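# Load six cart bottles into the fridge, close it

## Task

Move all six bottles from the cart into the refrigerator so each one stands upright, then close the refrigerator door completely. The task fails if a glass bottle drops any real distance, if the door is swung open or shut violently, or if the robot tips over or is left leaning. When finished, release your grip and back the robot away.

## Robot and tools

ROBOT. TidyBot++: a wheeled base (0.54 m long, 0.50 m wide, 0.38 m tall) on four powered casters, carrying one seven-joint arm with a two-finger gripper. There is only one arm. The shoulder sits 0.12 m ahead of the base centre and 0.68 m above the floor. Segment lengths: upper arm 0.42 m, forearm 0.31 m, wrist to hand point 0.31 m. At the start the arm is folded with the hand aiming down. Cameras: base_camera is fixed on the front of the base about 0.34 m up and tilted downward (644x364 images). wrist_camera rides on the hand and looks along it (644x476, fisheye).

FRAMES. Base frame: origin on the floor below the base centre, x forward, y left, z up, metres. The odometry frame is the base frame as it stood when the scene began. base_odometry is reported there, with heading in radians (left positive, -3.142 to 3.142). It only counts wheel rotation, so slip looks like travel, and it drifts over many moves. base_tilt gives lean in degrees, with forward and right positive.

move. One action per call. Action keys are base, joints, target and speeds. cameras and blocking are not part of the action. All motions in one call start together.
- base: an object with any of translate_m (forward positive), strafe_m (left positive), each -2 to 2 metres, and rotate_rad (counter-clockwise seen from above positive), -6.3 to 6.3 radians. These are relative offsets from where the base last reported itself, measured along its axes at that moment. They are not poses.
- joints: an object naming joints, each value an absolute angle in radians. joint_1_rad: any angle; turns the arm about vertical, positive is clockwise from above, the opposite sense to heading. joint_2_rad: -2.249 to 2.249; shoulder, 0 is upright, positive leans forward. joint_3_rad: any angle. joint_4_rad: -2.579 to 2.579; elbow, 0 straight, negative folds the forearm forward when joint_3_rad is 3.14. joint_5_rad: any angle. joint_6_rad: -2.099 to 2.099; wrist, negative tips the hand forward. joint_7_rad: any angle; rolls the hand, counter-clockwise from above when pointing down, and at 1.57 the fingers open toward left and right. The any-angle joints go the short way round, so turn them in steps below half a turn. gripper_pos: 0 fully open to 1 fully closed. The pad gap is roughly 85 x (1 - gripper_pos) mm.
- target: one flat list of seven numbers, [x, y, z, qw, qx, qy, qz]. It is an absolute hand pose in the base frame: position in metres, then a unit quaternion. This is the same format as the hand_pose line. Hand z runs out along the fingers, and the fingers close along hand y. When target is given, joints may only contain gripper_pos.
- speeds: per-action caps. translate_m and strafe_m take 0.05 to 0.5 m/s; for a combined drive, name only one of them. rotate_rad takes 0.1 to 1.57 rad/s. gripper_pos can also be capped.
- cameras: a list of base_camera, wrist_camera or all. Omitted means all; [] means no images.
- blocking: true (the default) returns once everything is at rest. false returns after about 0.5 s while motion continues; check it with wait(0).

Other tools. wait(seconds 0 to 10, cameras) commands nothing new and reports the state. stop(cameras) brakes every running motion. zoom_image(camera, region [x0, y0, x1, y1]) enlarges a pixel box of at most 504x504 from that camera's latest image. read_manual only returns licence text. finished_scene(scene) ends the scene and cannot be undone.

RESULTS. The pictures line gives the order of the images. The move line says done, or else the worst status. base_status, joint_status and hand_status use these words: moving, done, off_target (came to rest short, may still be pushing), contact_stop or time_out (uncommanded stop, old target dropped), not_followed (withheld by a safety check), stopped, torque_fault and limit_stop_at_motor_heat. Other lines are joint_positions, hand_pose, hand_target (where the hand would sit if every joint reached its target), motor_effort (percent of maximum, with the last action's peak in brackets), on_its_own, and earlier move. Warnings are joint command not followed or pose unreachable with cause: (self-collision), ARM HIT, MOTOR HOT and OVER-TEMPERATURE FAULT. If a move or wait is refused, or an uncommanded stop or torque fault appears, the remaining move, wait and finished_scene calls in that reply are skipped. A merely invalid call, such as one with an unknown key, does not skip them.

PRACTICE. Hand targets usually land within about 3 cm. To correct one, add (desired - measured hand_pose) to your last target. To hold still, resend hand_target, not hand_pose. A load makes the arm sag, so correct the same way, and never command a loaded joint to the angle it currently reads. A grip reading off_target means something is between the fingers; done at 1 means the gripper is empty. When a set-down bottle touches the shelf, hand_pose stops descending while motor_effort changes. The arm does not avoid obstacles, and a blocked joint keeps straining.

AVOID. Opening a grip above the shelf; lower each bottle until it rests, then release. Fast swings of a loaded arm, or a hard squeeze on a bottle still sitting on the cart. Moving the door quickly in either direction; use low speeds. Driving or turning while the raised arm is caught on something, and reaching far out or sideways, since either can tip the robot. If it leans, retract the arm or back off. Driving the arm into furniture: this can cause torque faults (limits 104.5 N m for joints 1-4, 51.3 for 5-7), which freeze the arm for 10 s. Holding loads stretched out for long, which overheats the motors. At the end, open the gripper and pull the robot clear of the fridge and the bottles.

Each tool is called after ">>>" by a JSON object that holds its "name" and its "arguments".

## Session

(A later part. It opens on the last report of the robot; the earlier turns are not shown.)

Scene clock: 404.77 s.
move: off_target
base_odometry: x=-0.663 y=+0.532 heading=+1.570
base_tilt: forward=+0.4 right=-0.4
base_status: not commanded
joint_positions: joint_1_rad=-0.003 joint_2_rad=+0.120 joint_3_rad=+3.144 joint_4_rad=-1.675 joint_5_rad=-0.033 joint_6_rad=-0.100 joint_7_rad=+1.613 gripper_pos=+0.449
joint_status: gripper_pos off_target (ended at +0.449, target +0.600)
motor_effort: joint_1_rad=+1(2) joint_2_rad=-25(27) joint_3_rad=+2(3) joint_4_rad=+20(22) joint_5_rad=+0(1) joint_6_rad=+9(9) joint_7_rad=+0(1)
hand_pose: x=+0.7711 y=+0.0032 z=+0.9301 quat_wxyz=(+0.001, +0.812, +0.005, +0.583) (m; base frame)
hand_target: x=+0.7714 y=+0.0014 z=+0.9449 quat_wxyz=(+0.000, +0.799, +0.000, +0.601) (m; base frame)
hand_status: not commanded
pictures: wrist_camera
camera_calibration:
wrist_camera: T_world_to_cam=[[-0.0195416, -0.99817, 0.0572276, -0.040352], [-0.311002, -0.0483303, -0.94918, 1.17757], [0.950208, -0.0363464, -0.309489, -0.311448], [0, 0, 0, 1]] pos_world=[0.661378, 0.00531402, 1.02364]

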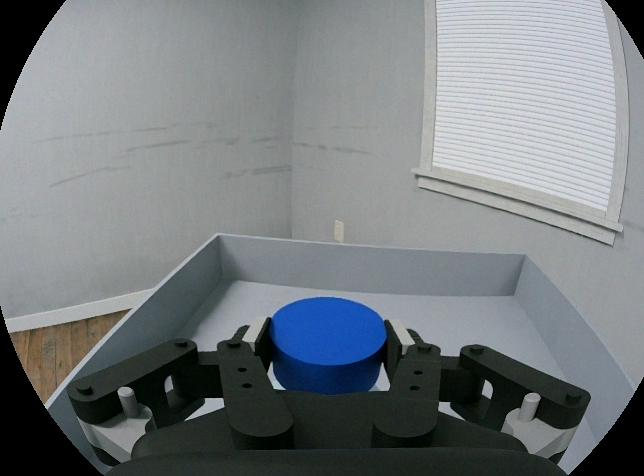

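>>> {"name": "move", "arguments": {"joints": {"gripper_pos": 0.27}, "cameras": []}}

>>> {"name": "move", "arguments": {"base": {"translate_m": 0.01}, "cameras": []}}

>>> {"name": "move", "arguments": {"joints": {"gripper_pos": 0.6}, "cameras": []}}

>>> {"name": "move", "arguments": {"joints": {"joint_2_rad": 0.03, "joint_4_rad": -1.25, "joint_6_rad": -0.565}, "cameras": ["wrist_camera"]}}

Scene clock: 407.27 s.
move: done
base_odometry: x=-0.663 y=+0.532 heading=+1.570
base_tilt: forward=+0.3 right=-0.4
base_status: not commanded
joint_positions: joint_1_rad=-0.003 joint_2_rad=+0.121 joint_3_rad=+3.144 joint_4_rad=-1.676 joint_5_rad=-0.033 joint_6_rad=-0.100 joint_7_rad=+1.613 gripper_pos=+0.270
joint_status: all done
motor_effort: joint_1_rad=+0(1) joint_2_rad=-27(29) joint_3_rad=+1(2) joint_4_rad=+21(23) joint_5_rad=+0(1) joint_6_rad=+8(10) joint_7_rad=+0(1)
hand_pose: x=+0.7710 y=+0.0032 z=+0.9299 quat_wxyz=(+0.001, +0.812, +0.005, +0.583) (m; base frame)
hand_target: x=+0.7714 y=+0.0014 z=+0.9449 quat_wxyz=(+0.000, +0.799, +0.000, +0.601) (m; base frame)
hand_status: not commanded
pictures: none
No camera images: "cameras" was empty.

Scene clock: 407.93 s.
move: done
base_odometry: x=-0.664 y=+0.542 heading=+1.570
base_tilt: forward=+0.4 right=-0.4
base_status: done
joint_positions: joint_1_rad=-0.003 joint_2_rad=+0.122 joint_3_rad=+3.144 joint_4_rad=-1.676 joint_5_rad=-0.033 joint_6_rad=-0.099 joint_7_rad=+1.613 gripper_pos=+0.270
joint_status: not commanded
motor_effort: joint_1_rad=+0(1) joint_2_rad=-27(30) joint_3_rad=+1(2) joint_4_rad=+21(22) joint_5_rad=+0(1) joint_6_rad=+8(9) joint_7_rad=+0(1)
hand_pose: x=+0.7714 y=+0.0032 z=+0.9290 quat_wxyz=(+0.001, +0.812, +0.005, +0.583) (m; base frame)
hand_target: x=+0.7714 y=+0.0014 z=+0.9449 quat_wxyz=(+0.000, +0.799, +0.000, +0.601) (m; base frame)
hand_status: not commanded
pictures: none
No camera images: "cameras" was empty.

Scene clock: 408.67 s.
move: off_target
base_odometry: x=-0.664 y=+0.542 heading=+1.570
base_tilt: forward=+0.4 right=-0.4
base_status: not commanded
joint_positions: joint_1_rad=-0.003 joint_2_rad=+0.122 joint_3_rad=+3.144 joint_4_rad=-1.676 joint_5_rad=-0.033 joint_6_rad=-0.099 joint_7_rad=+1.613 gripper_pos=+0.436
joint_status: gripper_pos off_target (ended at +0.436, target +0.600)
motor_effort: joint_1_rad=+0(2) joint_2_rad=-25(27) joint_3_rad=+1(3) joint_4_rad=+21(22) joint_5_rad=-1(1) joint_6_rad=+8(9) joint_7_rad=+0(1)
hand_pose: x=+0.7713 y=+0.0033 z=+0.9293 quat_wxyz=(+0.001, +0.812, +0.005, +0.583) (m; base frame)
hand_target: x=+0.7714 y=+0.0014 z=+0.9449 quat_wxyz=(+0.000, +0.799, +0.000, +0.601) (m; base frame)
hand_status: not commanded
pictures: none
No camera images: "cameras" was empty.

Scene clock: 410.57 s.
move: done
base_odometry: x=-0.664 y=+0.542 heading=+1.570
base_tilt: forward=+0.4 right=-0.4
base_status: not commanded
joint_positions: joint_1_rad=-0.003 joint_2_rad=+0.064 joint_3_rad=+3.144 joint_4_rad=-1.288 joint_5_rad=-0.033 joint_6_rad=-0.536 joint_7_rad=+1.613 gripper_pos=+0.436
joint_status: all done
motor_effort: joint_1_rad=+0(1) joint_2_rad=-29(35) joint_3_rad=+1(2) joint_4_rad=+26(28) joint_5_rad=-1(2) joint_6_rad=+12(12) joint_7_rad=+0(1)
hand_pose: x=+0.7485 y=+0.0075 z=+1.0733 quat_wxyz=(-0.003, +0.810, +0.011, +0.587) (m; base frame)
hand_target: x=+0.7324 y=+0.0014 z=+1.1082 quat_wxyz=(+0.000, +0.797, +0.000, +0.604) (m; base frame)
hand_status: not commanded
pictures: wrist_camera
camera_calibration:
wrist_camera: T_world_to_cam=[[-0.00558581, -0.998365, 0.0568801, -0.0547686], [-0.302333, -0.052533, -0.951754, 1.30292], [0.953186, -0.0225131, -0.301546, -0.25641], [0, 0, 0, 1]] pos_world=[0.638015, 0.00799434, 1.16585]

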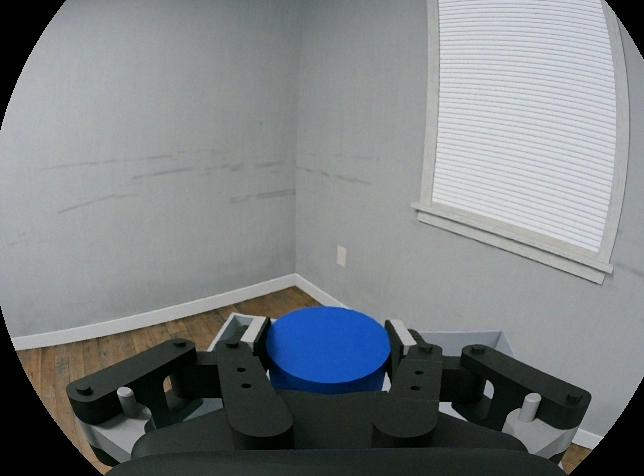

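>>> {"name": "move", "arguments": {"base": {"translate_m": -0.2}, "speeds": {"translate_m": 0.3}, "cameras": []}}

>>> {"name": "move", "arguments": {"base": {"translate_m": 0.096, "strafe_m": 0.437, "rotate_rad": 2.312}, "speeds": {"strafe_m": 0.25, "rotate_rad": 0.9}, "cameras": ["wrist_camera"]}}

>>> {"name": "move", "arguments": {"base": {"translate_m": 0.58}, "speeds": {"translate_m": 0.25}, "cameras": ["wrist_camera"]}}

>>> {"name": "move", "arguments": {"joints": {"joint_2_rad": 0.018, "joint_4_rad": -1.385, "joint_6_rad": -0.43}, "cameras": []}}

>>> {"name": "move", "arguments": {"joints": {"joint_2_rad": 0.016, "joint_4_rad": -1.42, "joint_6_rad": -0.395}, "cameras": ["wrist_camera"]}}

Scene clock: 415.17 s.
move: done
base_odometry: x=-0.664 y=+0.342 heading=+1.570
base_tilt: forward=+0.4 right=-0.4
base_status: done
joint_positions: joint_1_rad=-0.003 joint_2_rad=+0.057 joint_3_rad=+3.143 joint_4_rad=-1.287 joint_5_rad=-0.033 joint_6_rad=-0.543 joint_7_rad=+1.613 gripper_pos=+0.436
joint_status: not commanded
motor_effort: joint_1_rad=+1(3) joint_2_rad=-29(33) joint_3_rad=+1(2) joint_4_rad=+25(27) joint_5_rad=-1(1) joint_6_rad=+11(12) joint_7_rad=+0(1)
hand_pose: x=+0.7452 y=+0.0075 z=+1.0757 quat_wxyz=(-0.003, +0.810, +0.011, +0.587) (m; base frame)
hand_target: x=+0.7324 y=+0.0014 z=+1.1082 quat_wxyz=(+0.000, +0.797, +0.000, +0.604) (m; base frame)
hand_status: not commanded
pictures: none
No camera images: "cameras" was empty.

Scene clock: 418.60 s.
move: done
base_odometry: x=-1.101 y=+0.438 heading=-2.401
base_tilt: forward=+0.3 right=-0.4
base_status: done
joint_positions: joint_1_rad=-0.001 joint_2_rad=+0.071 joint_3_rad=+3.138 joint_4_rad=-1.287 joint_5_rad=-0.033 joint_6_rad=-0.543 joint_7_rad=+1.613 gripper_pos=+0.436
joint_status: not commanded
motor_effort: joint_1_rad=+1(6) joint_2_rad=-29(33) joint_3_rad=+1(5) joint_4_rad=+26(27) joint_5_rad=-1(2) joint_6_rad=+12(12) joint_7_rad=+0(1)
hand_pose: x=+0.7505 y=+0.0091 z=+1.0671 quat_wxyz=(-0.004, +0.814, +0.012, +0.581) (m; base frame)
hand_target: x=+0.7324 y=+0.0014 z=+1.1082 quat_wxyz=(+0.000, +0.797, +0.000, +0.604) (m; base frame)
hand_status: not commanded
pictures: wrist_camera
camera_calibration:
wrist_camera: T_world_to_cam=[[-0.00177613, -0.998376, 0.0569452, -0.0556524], [-0.315135, -0.0534849, -0.947539, 1.30284], [0.949045, -0.0196284, -0.314528, -0.243183], [0, 0, 0, 1]] pos_world=[0.641264, 0.00934709, 1.16118]

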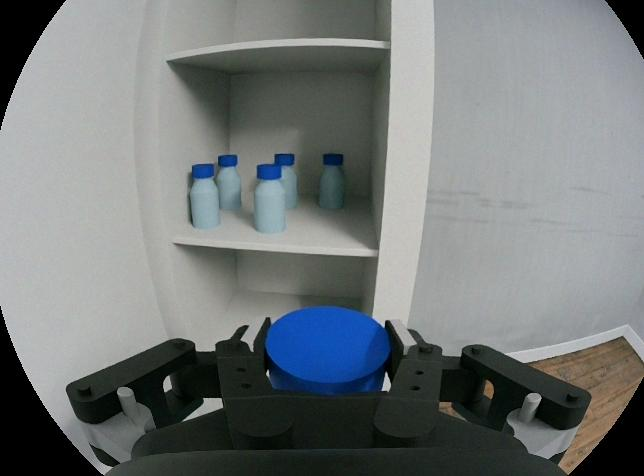

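Scene clock: 421.80 s.
move: done
base_odometry: x=-1.529 y=+0.047 heading=-2.401
base_tilt: forward=+0.3 right=-0.4
base_status: done
joint_positions: joint_1_rad=-0.001 joint_2_rad=+0.067 joint_3_rad=+3.138 joint_4_rad=-1.287 joint_5_rad=-0.033 joint_6_rad=-0.545 joint_7_rad=+1.613 gripper_pos=+0.436
joint_status: not commanded
motor_effort: joint_1_rad=+0(1) joint_2_rad=-29(33) joint_3_rad=+1(2) joint_4_rad=+26(27) joint_5_rad=-1(2) joint_6_rad=+12(12) joint_7_rad=+0(1)
hand_pose: x=+0.7488 y=+0.0092 z=+1.0693 quat_wxyz=(-0.004, +0.813, +0.012, +0.582) (m; base frame)
hand_target: x=+0.7324 y=+0.0014 z=+1.1082 quat_wxyz=(+0.000, +0.797, +0.000, +0.604) (m; base frame)
hand_status: not commanded
pictures: wrist_camera
camera_calibration:
wrist_camera: T_world_to_cam=[[-0.00189605, -0.998375, 0.0569532, -0.0556917], [-0.312418, -0.0535111, -0.948437, 1.30336], [0.949943, -0.0195915, -0.311808, -0.244433], [0, 0, 0, 1]] pos_world=[0.639286, 0.00935443, 1.16311]

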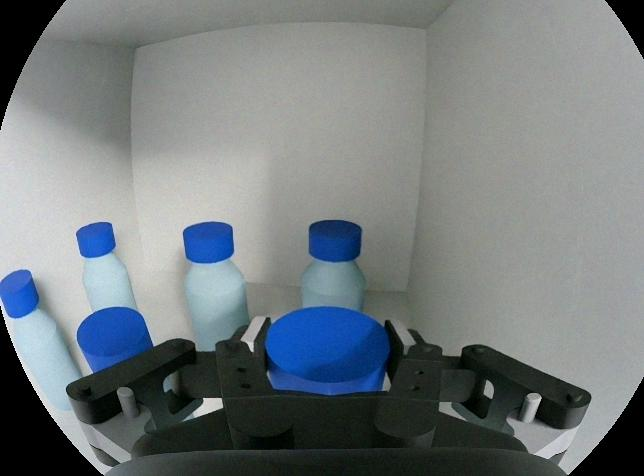

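Scene clock: 422.83 s.
move: done
base_odometry: x=-1.529 y=+0.047 heading=-2.401
base_tilt: forward=+0.4 right=-0.4
base_status: not commanded
joint_positions: joint_1_rad=-0.001 joint_2_rad=+0.048 joint_3_rad=+3.138 joint_4_rad=-1.382 joint_5_rad=-0.033 joint_6_rad=-0.473 joint_7_rad=+1.613 gripper_pos=+0.436
joint_status: all done
motor_effort: joint_1_rad=+1(2) joint_2_rad=-26(29) joint_3_rad=+2(2) joint_4_rad=+22(26) joint_5_rad=+0(1) joint_6_rad=+9(12) joint_7_rad=+1(1)
hand_pose: x=+0.7445 y=+0.0085 z=+1.0451 quat_wxyz=(-0.004, +0.814, +0.011, +0.581) (m; base frame)
hand_target: x=+0.7372 y=+0.0014 z=+1.0743 quat_wxyz=(+0.000, +0.793, +0.000, +0.609) (m; base frame)
hand_status: not commanded
pictures: none
No camera images: "cameras" was empty.

Scene clock: 423.50 s.
move: done
base_odometry: x=-1.529 y=+0.047 heading=-2.401
base_tilt: forward=+0.4 right=-0.4
base_status: not commanded
joint_positions: joint_1_rad=-0.001 joint_2_rad=+0.037 joint_3_rad=+3.138 joint_4_rad=-1.412 joint_5_rad=-0.033 joint_6_rad=-0.434 joint_7_rad=+1.613 gripper_pos=+0.436
joint_status: all done
motor_effort: joint_1_rad=+2(3) joint_2_rad=-25(27) joint_3_rad=+2(4) joint_4_rad=+21(24) joint_5_rad=+1(1) joint_6_rad=+9(10) joint_7_rad=+0(1)
hand_pose: x=+0.7429 y=+0.0082 z=+1.0448 quat_wxyz=(-0.003, +0.808, +0.011, +0.588) (m; base frame)
hand_target: x=+0.7381 y=+0.0014 z=+1.0647 quat_wxyz=(+0.000, +0.793, +0.000, +0.609) (m; base frame)
hand_status: not commanded
pictures: wrist_camera
camera_calibration:
wrist_camera: T_world_to_cam=[[-0.00622712, -0.998393, 0.0563187, -0.0513586], [-0.298581, -0.0518942, -0.952972, 1.27261], [0.954364, -0.02275, -0.297779, -0.26443], [0, 0, 0, 1]] pos_world=[0.632021, 0.00874935, 1.13691]

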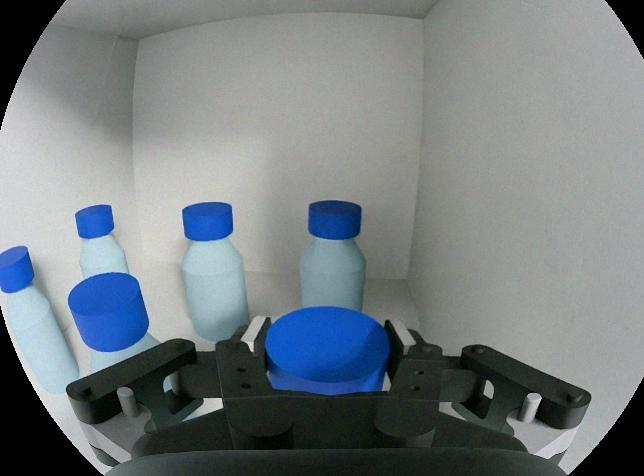

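>>> {"name": "move", "arguments": {"joints": {"gripper_pos": 0.17}, "cameras": []}}

>>> {"name": "move", "arguments": {"base": {"translate_m": -0.15}, "speeds": {"translate_m": 0.2}, "cameras": ["wrist_camera"]}}

>>> {"name": "move", "arguments": {"base": {"translate_m": -0.43}, "speeds": {"translate_m": 0.4}}}

Scene clock: 431.13 s.
move: done
base_odometry: x=-1.529 y=+0.047 heading=-2.401
base_tilt: forward=+0.4 right=-0.4
base_status: not commanded
joint_positions: joint_1_rad=-0.001 joint_2_rad=+0.036 joint_3_rad=+3.138 joint_4_rad=-1.412 joint_5_rad=-0.033 joint_6_rad=-0.434 joint_7_rad=+1.613 gripper_pos=+0.170
joint_status: all done
motor_effort: joint_1_rad=+0(2) joint_2_rad=-24(25) joint_3_rad=+1(3) joint_4_rad=+21(23) joint_5_rad=-1(1) joint_6_rad=+8(9) joint_7_rad=+0(1)
hand_pose: x=+0.7424 y=+0.0082 z=+1.0452 quat_wxyz=(-0.003, +0.808, +0.011, +0.589) (m; base frame)
hand_target: x=+0.7381 y=+0.0014 z=+1.0647 quat_wxyz=(+0.000, +0.793, +0.000, +0.609) (m; base frame)
hand_status: not commanded
pictures: none
No camera images: "cameras" was empty.

Scene clock: 432.70 s.
move: done
base_odometry: x=-1.418 y=+0.148 heading=-2.400
base_tilt: forward=+0.4 right=-0.4
base_status: done
joint_positions: joint_1_rad=-0.001 joint_2_rad=+0.019 joint_3_rad=+3.138 joint_4_rad=-1.413 joint_5_rad=-0.033 joint_6_rad=-0.433 joint_7_rad=+1.613 gripper_pos=+0.170
joint_status: not commanded
motor_effort: joint_1_rad=+1(1) joint_2_rad=-23(29) joint_3_rad=+1(2) joint_4_rad=+21(22) joint_5_rad=-1(1) joint_6_rad=+8(9) joint_7_rad=+0(1)
hand_pose: x=+0.7360 y=+0.0082 z=+1.0558 quat_wxyz=(-0.003, +0.803, +0.011, +0.596) (m; base frame)
hand_target: x=+0.7381 y=+0.0014 z=+1.0647 quat_wxyz=(+0.000, +0.793, +0.000, +0.609) (m; base frame)
hand_status: not commanded
pictures: wrist_camera
camera_calibration:
wrist_camera: T_world_to_cam=[[-0.00729792, -0.998394, 0.0561763, -0.0511019], [-0.280994, -0.0518667, -0.958307, 1.27382], [0.959682, -0.0227789, -0.280165, -0.277121], [0, 0, 0, 1]] pos_world=[0.623511, 0.00873646, 1.14594]

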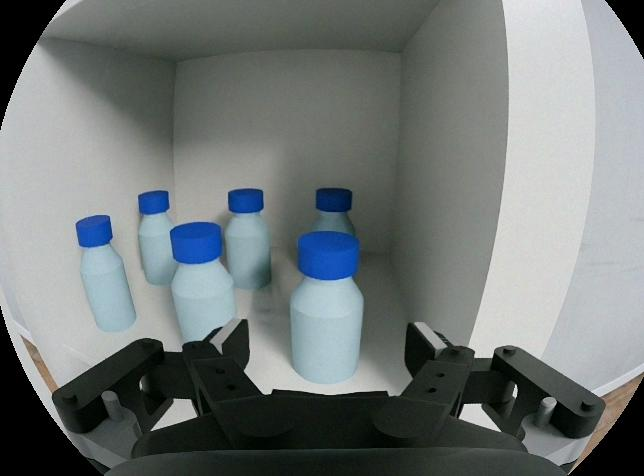

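Scene clock: 434.73 s.
move: done
base_odometry: x=-1.101 y=+0.439 heading=-2.400
base_tilt: forward=+0.3 right=-0.4
base_status: done
joint_positions: joint_1_rad=-0.001 joint_2_rad=+0.018 joint_3_rad=+3.138 joint_4_rad=-1.414 joint_5_rad=-0.033 joint_6_rad=-0.433 joint_7_rad=+1.613 gripper_pos=+0.170
joint_status: not commanded
motor_effort: joint_1_rad=+0(1) joint_2_rad=-23(27) joint_3_rad=+1(1) joint_4_rad=+21(22) joint_5_rad=+0(1) joint_6_rad=+8(9) joint_7_rad=+0(1)
hand_pose: x=+0.7358 y=+0.0082 z=+1.0559 quat_wxyz=(-0.003, +0.803, +0.011, +0.596) (m; base frame)
hand_target: x=+0.7381 y=+0.0014 z=+1.0647 quat_wxyz=(+0.000, +0.793, +0.000, +0.609) (m; base frame)
hand_status: not commanded
pictures: base_camera, wrist_camera
camera_calibration:
wrist_camera: T_world_to_cam=[[-0.00732546, -0.998394, 0.0561683, -0.0510692], [-0.280461, -0.051864, -0.958463, 1.27363], [0.959837, -0.0227742, -0.279631, -0.277592], [0, 0, 0, 1]] pos_world=[0.623274, 0.00874648, 1.14597]

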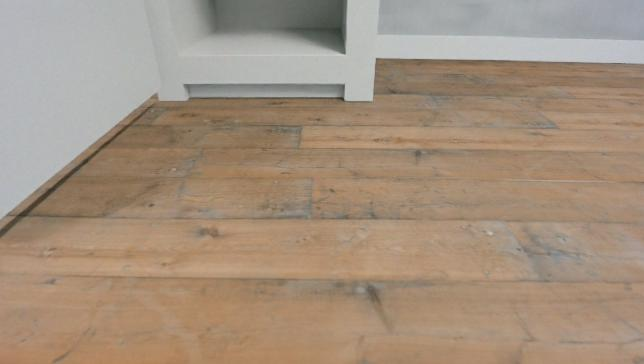

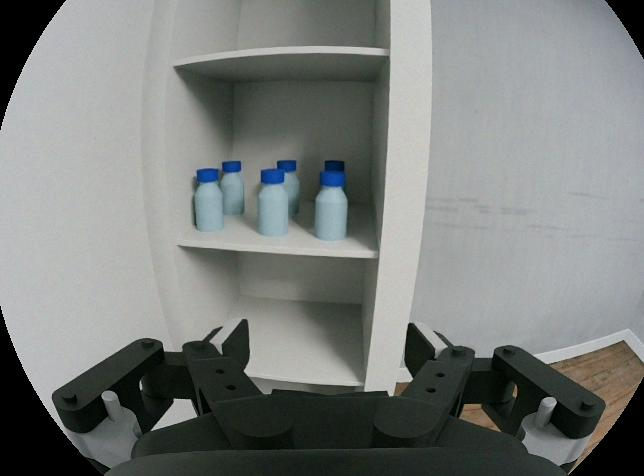

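>>> {"name": "move", "arguments": {"base": {"translate_m": -0.25, "strafe_m": 0.95, "rotate_rad": -0.785}, "speeds": {"strafe_m": 0.4, "rotate_rad": 0.5}, "joints": {"gripper_pos": 1.0}}}

Scene clock: 440.97 s.
move: done
base_odometry: x=-0.275 y=-0.093 heading=+3.098
base_tilt: forward=+0.4 right=-0.4
base_status: done
joint_positions: joint_1_rad=+0.000 joint_2_rad=+0.018 joint_3_rad=+3.144 joint_4_rad=-1.414 joint_5_rad=-0.033 joint_6_rad=-0.433 joint_7_rad=+1.613 gripper_pos=+0.999
joint_status: all done
motor_effort: joint_1_rad=+0(3) joint_2_rad=-23(25) joint_3_rad=+1(2) joint_4_rad=+21(23) joint_5_rad=+0(1) joint_6_rad=+8(9) joint_7_rad=+0(1)
hand_pose: x=+0.7357 y=+0.0044 z=+1.0563 quat_wxyz=(-0.001, +0.803, +0.008, +0.596) (m; base frame)
hand_target: x=+0.7381 y=+0.0014 z=+1.0647 quat_wxyz=(+0.000, +0.793, +0.000, +0.609) (m; base frame)
hand_status: not commanded
pictures: base_camera, wrist_camera
camera_calibration:
wrist_camera: T_world_to_cam=[[-0.0136727, -0.998322, 0.056262, -0.0503748], [-0.280134, -0.0501894, -0.958648, 1.27373], [0.959864, -0.0288682, -0.278978, -0.278138], [0, 0, 0, 1]] pos_world=[0.623099, 0.00560794, 1.14629]

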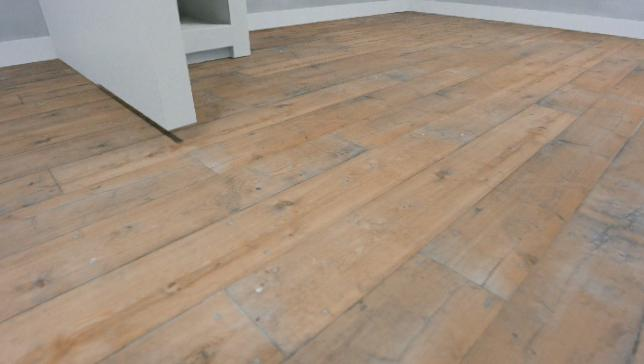

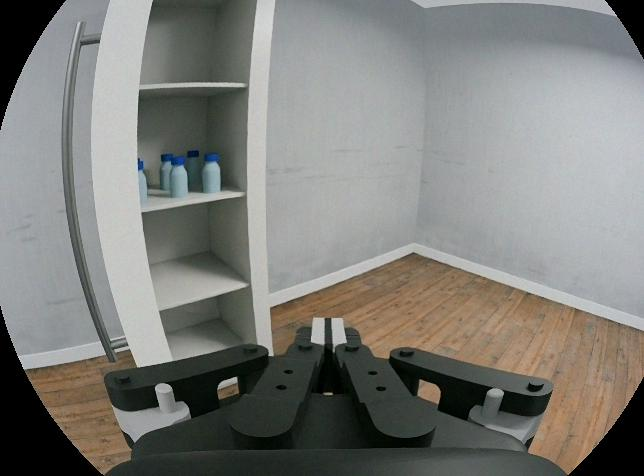

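>>> {"name": "move", "arguments": {"base": {"strafe_m": 0.15}, "speeds": {"strafe_m": 0.2}, "joints": {"joint_1_rad": -1.4}, "cameras": ["wrist_camera"]}}

Scene clock: 463.47 s.
move: done
base_odometry: x=-0.281 y=-0.243 heading=+3.098
base_tilt: forward=+0.4 right=-0.4
base_status: done
joint_positions: joint_1_rad=-1.383 joint_2_rad=+0.020 joint_3_rad=+3.144 joint_4_rad=-1.414 joint_5_rad=-0.033 joint_6_rad=-0.433 joint_7_rad=+1.613 gripper_pos=+0.999
joint_status: all done
motor_effort: joint_1_rad=+1(3) joint_2_rad=-23(26) joint_3_rad=+1(3) joint_4_rad=+21(23) joint_5_rad=-1(2) joint_6_rad=+8(9) joint_7_rad=+1(1)
hand_pose: x=+0.2303 y=+0.6075 z=+1.0549 quat_wxyz=(-0.381, +0.614, +0.518, +0.458) (m; base frame)
hand_target: x=+0.2229 y=+0.6103 z=+1.0647 quat_wxyz=(-0.393, +0.607, +0.511, +0.466) (m; base frame)
hand_status: not commanded
pictures: wrist_camera
camera_calibration:
wrist_camera: T_world_to_cam=[[0.978153, -0.200115, 0.0563049, -0.168431], [-0.00350481, -0.286682, -0.958019, 1.24038], [0.207856, 0.936892, -0.281121, -0.187195], [0, 0, 0, 1]] pos_world=[0.208008, 0.497271, 1.14517]

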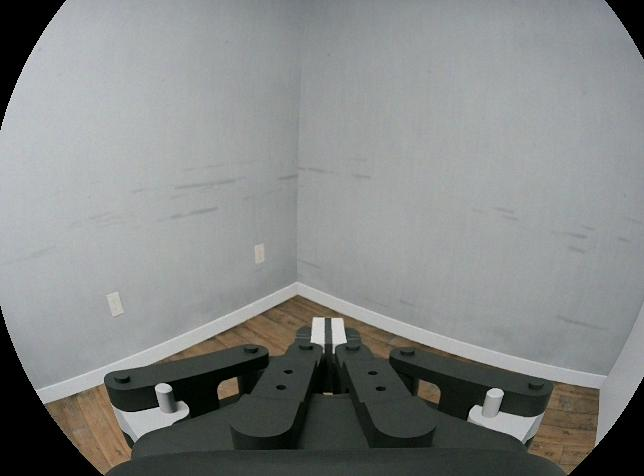

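>>> {"name": "move", "arguments": {"base": {"translate_m": 0.383, "strafe_m": 1.083, "rotate_rad": -0.785}, "speeds": {"strafe_m": 0.4, "rotate_rad": 0.5}, "joints": {"joint_1_rad": 0.0}}}

Scene clock: 473.40 s.
move: done
base_odometry: x=-0.711 y=-1.308 heading=+2.313
base_tilt: forward=+0.4 right=-0.4
base_status: done
joint_positions: joint_1_rad=-0.016 joint_2_rad=+0.025 joint_3_rad=+3.144 joint_4_rad=-1.414 joint_5_rad=-0.033 joint_6_rad=-0.432 joint_7_rad=+1.613 gripper_pos=+0.999
joint_status: all done
motor_effort: joint_1_rad=+0(4) joint_2_rad=-23(26) joint_3_rad=+1(5) joint_4_rad=+22(23) joint_5_rad=+0(2) joint_6_rad=+8(9) joint_7_rad=+0(1)
hand_pose: x=+0.7383 y=+0.0140 z=+1.0518 quat_wxyz=(-0.006, +0.805, +0.014, +0.593) (m; base frame)
hand_target: x=+0.7381 y=+0.0014 z=+1.0647 quat_wxyz=(+0.000, +0.793, +0.000, +0.609) (m; base frame)
hand_status: not commanded
pictures: base_camera, wrist_camera
camera_calibration:
wrist_camera: T_world_to_cam=[[0.00222384, -0.998407, 0.0563709, -0.0523364], [-0.286268, -0.0546474, -0.95659, 1.27303], [0.958147, -0.0140099, -0.285934, -0.273249], [0, 0, 0, 1]] pos_world=[0.626356, 0.0134865, 1.14259]

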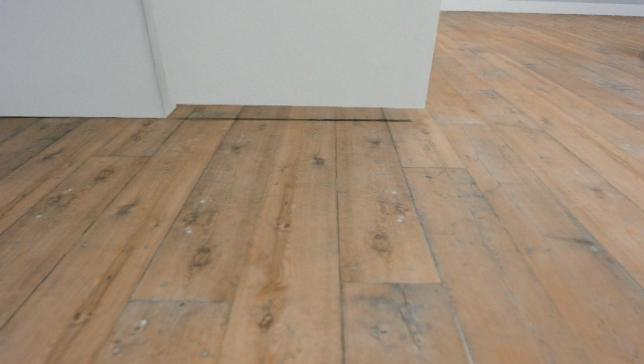

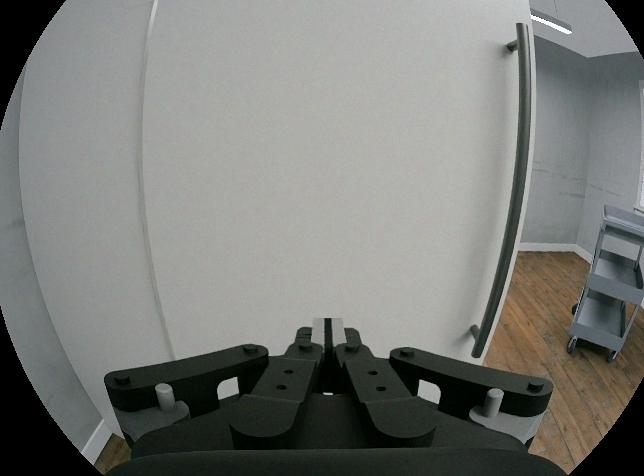

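>>> {"name": "move", "arguments": {"base": {"translate_m": 0.33, "strafe_m": -0.03}, "speeds": {"translate_m": 0.2}}}

Scene clock: 479.10 s.
move: done
base_odometry: x=-0.912 y=-1.045 heading=+2.313
base_tilt: forward=+0.4 right=-0.4
base_status: done
joint_positions: joint_1_rad=-0.015 joint_2_rad=-0.009 joint_3_rad=+3.143 joint_4_rad=-1.434 joint_5_rad=-0.033 joint_6_rad=-0.437 joint_7_rad=+1.613 gripper_pos=+0.999
joint_status: not commanded
motor_effort: joint_1_rad=+0(2) joint_2_rad=-16(25) joint_3_rad=+2(3) joint_4_rad=+24(27) joint_5_rad=-1(1) joint_6_rad=+13(17) joint_7_rad=+0(1)
hand_pose: x=+0.7244 y=+0.0144 z=+1.0588 quat_wxyz=(-0.006, +0.802, +0.015, +0.597) (m; base frame)
hand_target: x=+0.7381 y=+0.0014 z=+1.0647 quat_wxyz=(+0.000, +0.793, +0.000, +0.609) (m; base frame)
hand_status: not commanded
pictures: base_camera, wrist_camera
camera_calibration:
wrist_camera: T_world_to_cam=[[0.00291254, -0.998414, 0.0562179, -0.0525831], [-0.277804, -0.0548131, -0.959073, 1.27222], [0.960633, -0.0128242, -0.277524, -0.268635], [0, 0, 0, 1]] pos_world=[0.611641, 0.0137895, 1.14855]

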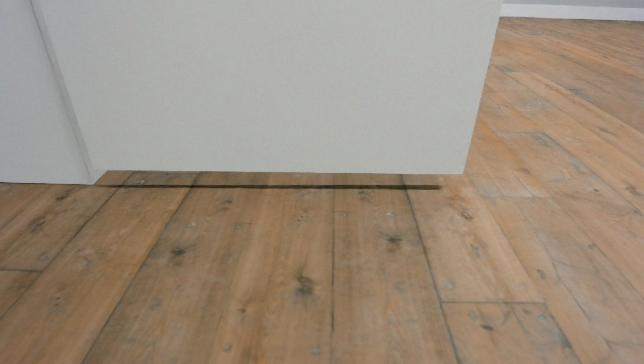

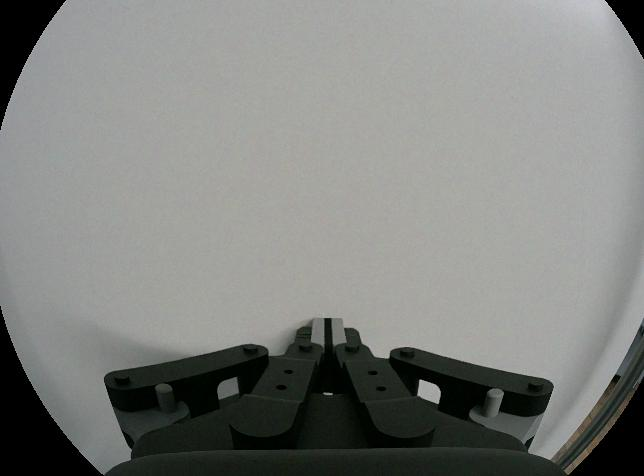

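>>> {"name": "move", "arguments": {"base": {"translate_m": 0.125, "strafe_m": -0.19, "rotate_rad": 0.262}, "speeds": {"translate_m": 0.12, "rotate_rad": 0.14}}}

Scene clock: 486.00 s.
move: done
base_odometry: x=-0.856 y=-0.824 heading=+2.575
base_tilt: forward=+0.4 right=-0.4
base_status: done
joint_positions: joint_1_rad=-0.001 joint_2_rad=+0.016 joint_3_rad=+3.145 joint_4_rad=-1.433 joint_5_rad=-0.033 joint_6_rad=-0.415 joint_7_rad=+1.613 gripper_pos=+0.999
joint_status: not commanded
motor_effort: joint_1_rad=+0(4) joint_2_rad=-23(25) joint_3_rad=+0(4) joint_4_rad=+21(28) joint_5_rad=-1(2) joint_6_rad=+8(17) joint_7_rad=+0(1)
hand_pose: x=+0.7360 y=+0.0040 z=+1.0506 quat_wxyz=(-0.001, +0.803, +0.008, +0.596) (m; base frame)
hand_target: x=+0.7381 y=+0.0014 z=+1.0647 quat_wxyz=(+0.000, +0.793, +0.000, +0.609) (m; base frame)
hand_status: not commanded
pictures: base_camera, wrist_camera
camera_calibration:
wrist_camera: T_world_to_cam=[[-0.0145218, -0.99831, 0.0562709, -0.0497798], [-0.280561, -0.0499478, -0.958536, 1.2685], [0.959726, -0.0297071, -0.279361, -0.279486], [0, 0, 0, 1]] pos_world=[0.623397, 0.00536021, 1.14062]

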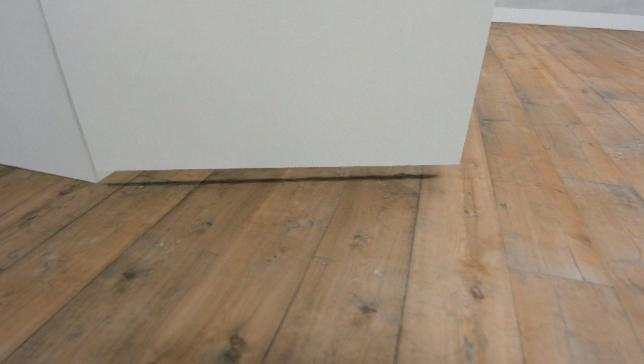

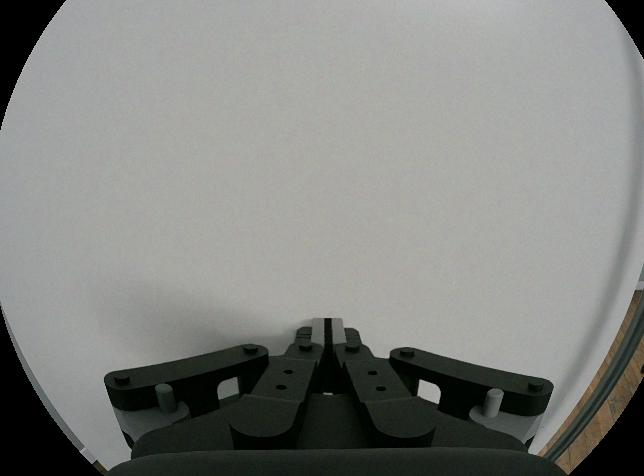

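>>> {"name": "move", "arguments": {"base": {"translate_m": 0.125, "strafe_m": -0.19, "rotate_rad": 0.262}, "speeds": {"translate_m": 0.12, "rotate_rad": 0.14}}}

>>> {"name": "move", "arguments": {"base": {"translate_m": 0.12, "strafe_m": -0.19, "rotate_rad": 0.262}, "speeds": {"translate_m": 0.12, "rotate_rad": 0.14}}}

Scene clock: 491.03 s.
move: done
base_odometry: x=-0.860 y=-0.596 heading=+2.838
base_tilt: forward=+0.3 right=-0.4
base_status: done
joint_positions: joint_1_rad=+0.000 joint_2_rad=+0.015 joint_3_rad=+3.145 joint_4_rad=-1.436 joint_5_rad=-0.033 joint_6_rad=-0.416 joint_7_rad=+1.613 gripper_pos=+0.999
joint_status: not commanded
motor_effort: joint_1_rad=+1(4) joint_2_rad=-23(24) joint_3_rad=+1(3) joint_4_rad=+22(26) joint_5_rad=-1(2) joint_6_rad=+9(14) joint_7_rad=+0(1)
hand_pose: x=+0.7351 y=+0.0032 z=+1.0492 quat_wxyz=(-0.001, +0.804, +0.007, +0.595) (m; base frame)
hand_target: x=+0.7381 y=+0.0014 z=+1.0647 quat_wxyz=(+0.000, +0.793, +0.000, +0.609) (m; base frame)
hand_status: not commanded
pictures: base_camera, wrist_camera
camera_calibration:
wrist_camera: T_world_to_cam=[[-0.015668, -0.998287, 0.0563652, -0.0497825], [-0.283244, -0.0496316, -0.957763, 1.26804], [0.95892, -0.0309714, -0.281981, -0.275726], [0, 0, 0, 1]] pos_world=[0.622784, 0.00469803, 1.13954]

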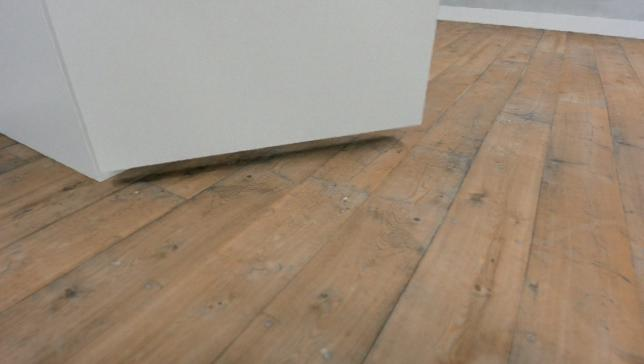

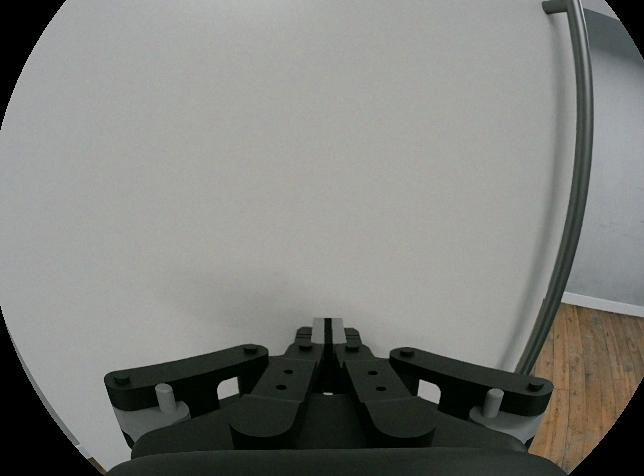

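Scene clock: 493.50 s.
move: done
base_odometry: x=-0.917 y=-0.379 heading=+3.101
base_tilt: forward=+0.4 right=-0.4
base_status: done
joint_positions: joint_1_rad=+0.000 joint_2_rad=+0.015 joint_3_rad=+3.144 joint_4_rad=-1.436 joint_5_rad=-0.033 joint_6_rad=-0.416 joint_7_rad=+1.613 gripper_pos=+0.999
joint_status: not commanded
motor_effort: joint_1_rad=+0(2) joint_2_rad=-23(24) joint_3_rad=+1(3) joint_4_rad=+22(23) joint_5_rad=-1(1) joint_6_rad=+8(9) joint_7_rad=+0(1)
hand_pose: x=+0.7353 y=+0.0037 z=+1.0489 quat_wxyz=(-0.001, +0.804, +0.008, +0.595) (m; base frame)
hand_target: x=+0.7381 y=+0.0014 z=+1.0647 quat_wxyz=(+0.000, +0.793, +0.000, +0.609) (m; base frame)
hand_status: not commanded
pictures: base_camera, wrist_camera
camera_calibration:
wrist_camera: T_world_to_cam=[[-0.0147598, -0.998301, 0.0563584, -0.049886], [-0.283679, -0.0498676, -0.957622, 1.268], [0.958806, -0.030122, -0.282461, -0.275387], [0, 0, 0, 1]] pos_world=[0.62301, 0.00513557, 1.13929]

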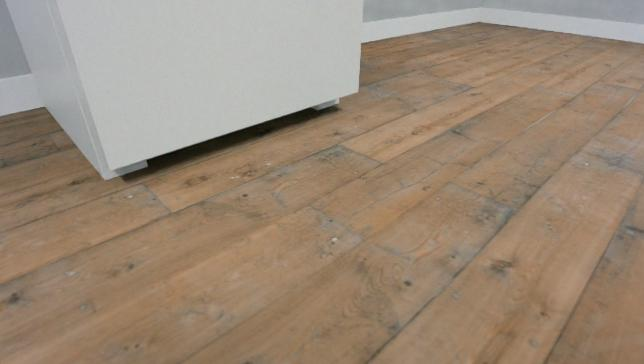

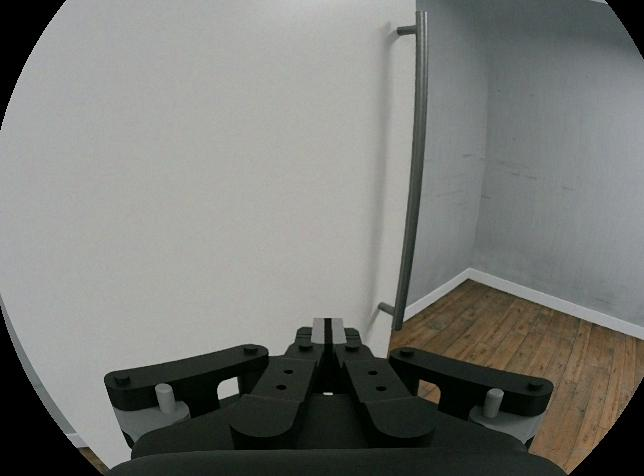

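>>> {"name": "wait", "arguments": {"seconds": 0.3}}

Scene clock: 495.80 s.
base_odometry: x=-0.917 y=-0.379 heading=+3.101
base_tilt: forward=+0.3 right=-0.4
base_status: done
joint_positions: joint_1_rad=+0.000 joint_2_rad=+0.015 joint_3_rad=+3.144 joint_4_rad=-1.436 joint_5_rad=-0.033 joint_6_rad=-0.416 joint_7_rad=+1.613 gripper_pos=+0.999
joint_status: not commanded
motor_effort: joint_1_rad=+0(2) joint_2_rad=-23(24) joint_3_rad=+1(3) joint_4_rad=+22(23) joint_5_rad=-1(1) joint_6_rad=+8(9) joint_7_rad=+0(1)
hand_pose: x=+0.7353 y=+0.0037 z=+1.0489 quat_wxyz=(-0.001, +0.804, +0.008, +0.595) (m; base frame)
hand_target: x=+0.7381 y=+0.0014 z=+1.0647 quat_wxyz=(+0.000, +0.793, +0.000, +0.609) (m; base frame)
hand_status: not commanded
wait: 0.30 s; at rest from the start
pictures: base_camera, wrist_camera
camera_calibration:
wrist_camera: T_world_to_cam=[[-0.0147598, -0.998301, 0.0563584, -0.049886], [-0.283679, -0.0498676, -0.957622, 1.268], [0.958806, -0.030122, -0.282461, -0.275387], [0, 0, 0, 1]] pos_world=[0.62301, 0.00513557, 1.13929]

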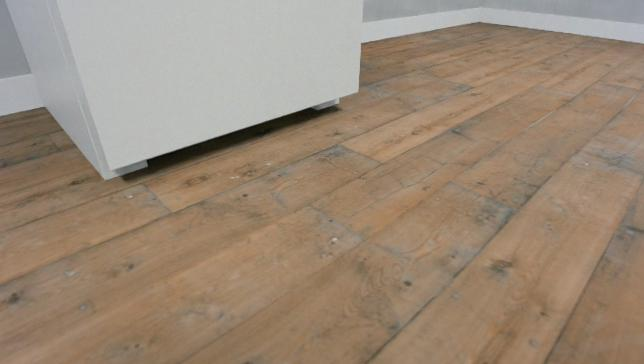

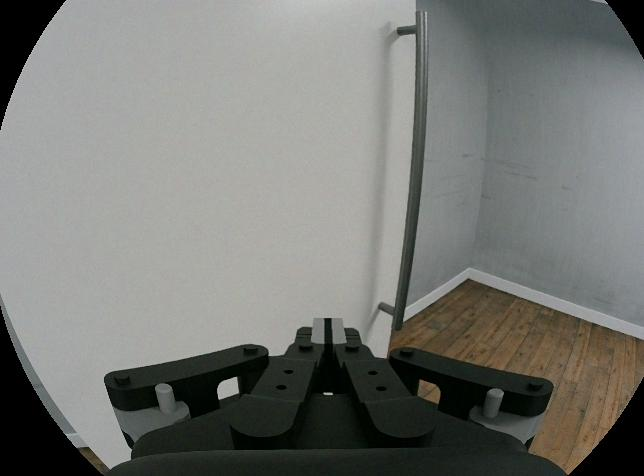

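>>> {"name": "move", "arguments": {}}

>>> {"name": "zoom_image", "arguments": {"camera": "base_camera", "region": [0, 0, 320, 240]}}

Scene clock: 503.07 s.
base_odometry: x=-0.917 y=-0.379 heading=+3.101
base_tilt: forward=+0.3 right=-0.4
base_status: done
joint_positions: joint_1_rad=+0.000 joint_2_rad=+0.015 joint_3_rad=+3.144 joint_4_rad=-1.436 joint_5_rad=-0.033 joint_6_rad=-0.416 joint_7_rad=+1.613 gripper_pos=+0.999
joint_status: not commanded
motor_effort: joint_1_rad=+0(2) joint_2_rad=-23(24) joint_3_rad=+1(3) joint_4_rad=+21(23) joint_5_rad=-1(1) joint_6_rad=+8(9) joint_7_rad=+0(1)
hand_pose: x=+0.7353 y=+0.0037 z=+1.0489 quat_wxyz=(-0.001, +0.804, +0.008, +0.595) (m; base frame)
hand_target: x=+0.7381 y=+0.0014 z=+1.0647 quat_wxyz=(+0.000, +0.793, +0.000, +0.609) (m; base frame)
hand_status: not commanded
pictures: base_camera, wrist_camera
camera_calibration:
wrist_camera: T_world_to_cam=[[-0.0147598, -0.998301, 0.0563584, -0.049886], [-0.283679, -0.0498676, -0.957622, 1.268], [0.958806, -0.030122, -0.282461, -0.275387], [0, 0, 0, 1]] pos_world=[0.62301, 0.00513557, 1.13929]

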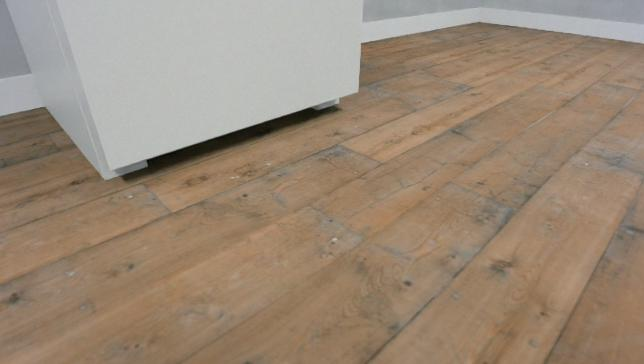

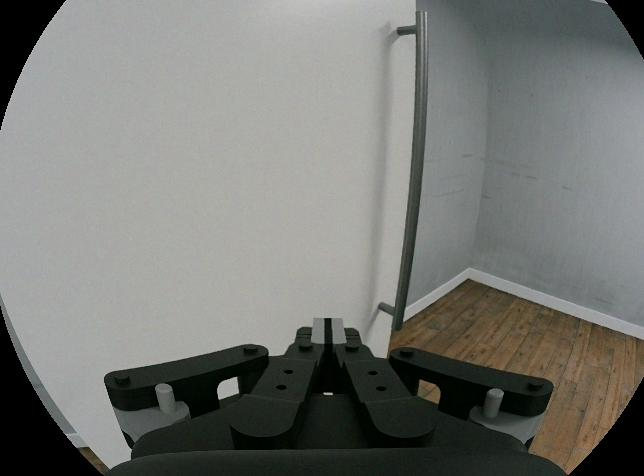

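Scaled by 1.575.

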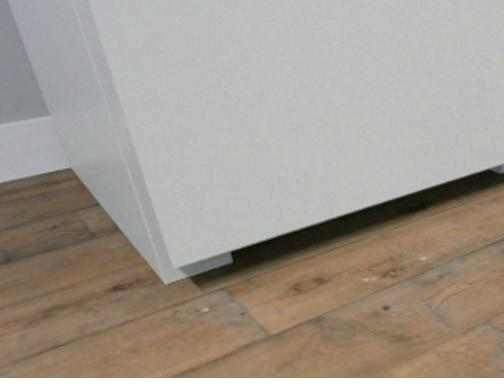

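>>> {"name": "move", "arguments": {"base": {"translate_m": -0.2}, "cameras": []}}

>>> {"name": "move", "arguments": {"base": {"translate_m": 0.45, "strafe_m": -0.55, "rotate_rad": 0.78}, "speeds": {"translate_m": 0.35, "rotate_rad": 0.5}}}

>>> {"name": "zoom_image", "arguments": {"camera": "base_camera", "region": [200, 0, 644, 240]}}

Scene clock: 509.37 s.
move: done
base_odometry: x=-0.718 y=-0.387 heading=+3.101
base_tilt: forward=+0.4 right=-0.4
base_status: done
joint_positions: joint_1_rad=+0.000 joint_2_rad=+0.015 joint_3_rad=+3.144 joint_4_rad=-1.435 joint_5_rad=-0.033 joint_6_rad=-0.416 joint_7_rad=+1.613 gripper_pos=+0.999
joint_status: not commanded
motor_effort: joint_1_rad=+0(1) joint_2_rad=-23(26) joint_3_rad=+1(2) joint_4_rad=+22(23) joint_5_rad=+0(1) joint_6_rad=+8(9) joint_7_rad=+0(1)
hand_pose: x=+0.7352 y=+0.0037 z=+1.0498 quat_wxyz=(-0.001, +0.803, +0.008, +0.595) (m; base frame)
hand_target: x=+0.7381 y=+0.0014 z=+1.0647 quat_wxyz=(+0.000, +0.793, +0.000, +0.609) (m; base frame)
hand_status: not commanded
pictures: none
No camera images: "cameras" was empty.

Scene clock: 512.37 s.
move: done
base_odometry: x=-1.145 y=+0.181 heading=-2.402
base_tilt: forward=+0.4 right=-0.4
base_status: done
joint_positions: joint_1_rad=+0.000 joint_2_rad=+0.016 joint_3_rad=+3.141 joint_4_rad=-1.435 joint_5_rad=-0.033 joint_6_rad=-0.416 joint_7_rad=+1.613 gripper_pos=+0.999
joint_status: not commanded
motor_effort: joint_1_rad=+0(3) joint_2_rad=-23(25) joint_3_rad=+1(4) joint_4_rad=+22(23) joint_5_rad=-1(2) joint_6_rad=+8(9) joint_7_rad=+0(1)
hand_pose: x=+0.7356 y=+0.0060 z=+1.0490 quat_wxyz=(-0.002, +0.804, +0.009, +0.595) (m; base frame)
hand_target: x=+0.7381 y=+0.0014 z=+1.0647 quat_wxyz=(+0.000, +0.793, +0.000, +0.609) (m; base frame)
hand_status: not commanded
pictures: base_camera, wrist_camera
camera_calibration:
wrist_camera: T_world_to_cam=[[-0.0111338, -0.998352, 0.0563033, -0.0502744], [-0.283298, -0.0508503, -0.957683, 1.26811], [0.958967, -0.0266133, -0.282265, -0.275953], [0, 0, 0, 1]] pos_world=[0.623323, 0.00694812, 1.13938]

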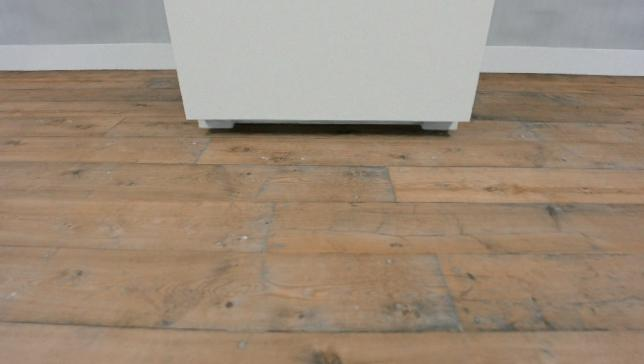

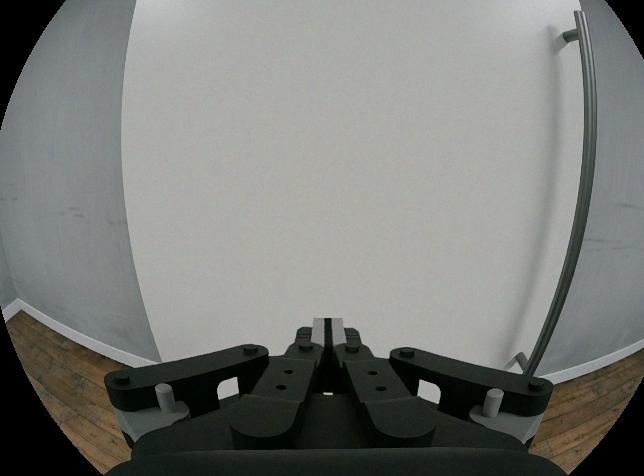

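Scaled by 1.135.

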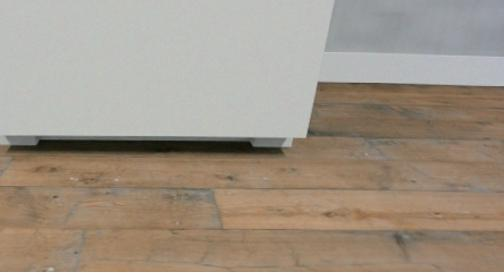

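>>> {"name": "move", "arguments": {"base": {"translate_m": 0.15, "strafe_m": -0.15}, "speeds": {"translate_m": 0.25}, "cameras": ["wrist_camera"]}}

>>> {"name": "move", "arguments": {"base": {"translate_m": 0.12}, "speeds": {"translate_m": 0.08}, "cameras": ["wrist_camera"]}}

Scene clock: 517.43 s.
move: done
base_odometry: x=-1.357 y=+0.190 heading=-2.402
base_tilt: forward=+0.4 right=-0.4
base_status: done
joint_positions: joint_1_rad=+0.000 joint_2_rad=+0.019 joint_3_rad=+3.141 joint_4_rad=-1.435 joint_5_rad=-0.033 joint_6_rad=-0.416 joint_7_rad=+1.613 gripper_pos=+0.999
joint_status: not commanded
motor_effort: joint_1_rad=-1(2) joint_2_rad=-23(25) joint_3_rad=+1(3) joint_4_rad=+21(22) joint_5_rad=-1(1) joint_6_rad=+8(9) joint_7_rad=+0(1)
hand_pose: x=+0.7368 y=+0.0060 z=+1.0472 quat_wxyz=(-0.002, +0.805, +0.009, +0.594) (m; base frame)
hand_target: x=+0.7381 y=+0.0014 z=+1.0647 quat_wxyz=(+0.000, +0.793, +0.000, +0.609) (m; base frame)
hand_status: not commanded
pictures: wrist_camera
camera_calibration:
wrist_camera: T_world_to_cam=[[-0.0109046, -0.998352, 0.0563373, -0.0503242], [-0.286193, -0.0508677, -0.956821, 1.26788], [0.95811, -0.0265571, -0.285166, -0.273933], [0, 0, 0, 1]] pos_world=[0.624767, 0.00697819, 1.13785]

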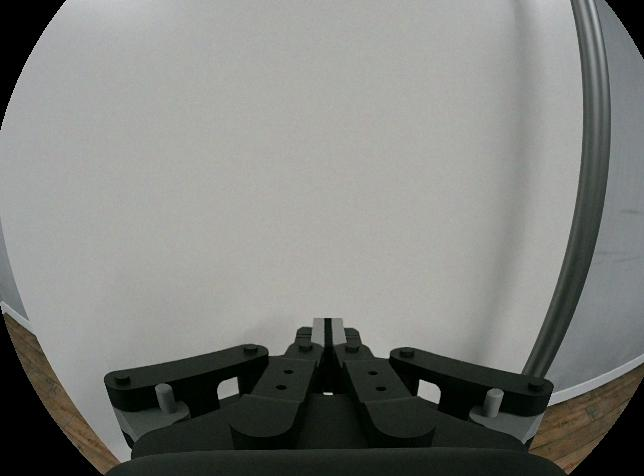

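Scene clock: 519.47 s.
move: done
base_odometry: x=-1.445 y=+0.110 heading=-2.401
base_tilt: forward=+0.3 right=-0.4
base_status: done
joint_positions: joint_1_rad=+0.000 joint_2_rad=-0.131 joint_3_rad=+3.141 joint_4_rad=-1.512 joint_5_rad=-0.033 joint_6_rad=-0.548 joint_7_rad=+1.613 gripper_pos=+0.999
joint_status: not commanded
motor_effort: joint_1_rad=-3(4) joint_2_rad=+10(24) joint_3_rad=+0(2) joint_4_rad=+36(39) joint_5_rad=-2(3) joint_6_rad=+33(37) joint_7_rad=+0(1)
hand_pose: x=+0.6644 y=+0.0069 z=+1.0491 quat_wxyz=(-0.003, +0.822, +0.011, +0.570) (m; base frame)
hand_target: x=+0.7381 y=+0.0014 z=+1.0647 quat_wxyz=(+0.000, +0.793, +0.000, +0.609) (m; base frame)
hand_status: not commanded
pictures: wrist_camera
camera_calibration:
wrist_camera: T_world_to_cam=[[-0.00374958, -0.998338, 0.0575088, -0.0563095], [-0.341628, -0.0527703, -0.938353, 1.26657], [0.939828, -0.0231651, -0.340863, -0.133404], [0, 0, 0, 1]] pos_world=[0.557861, 0.00753098, 1.14625]

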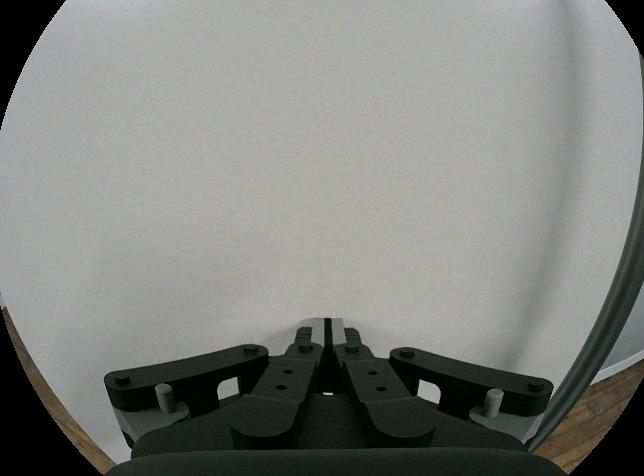

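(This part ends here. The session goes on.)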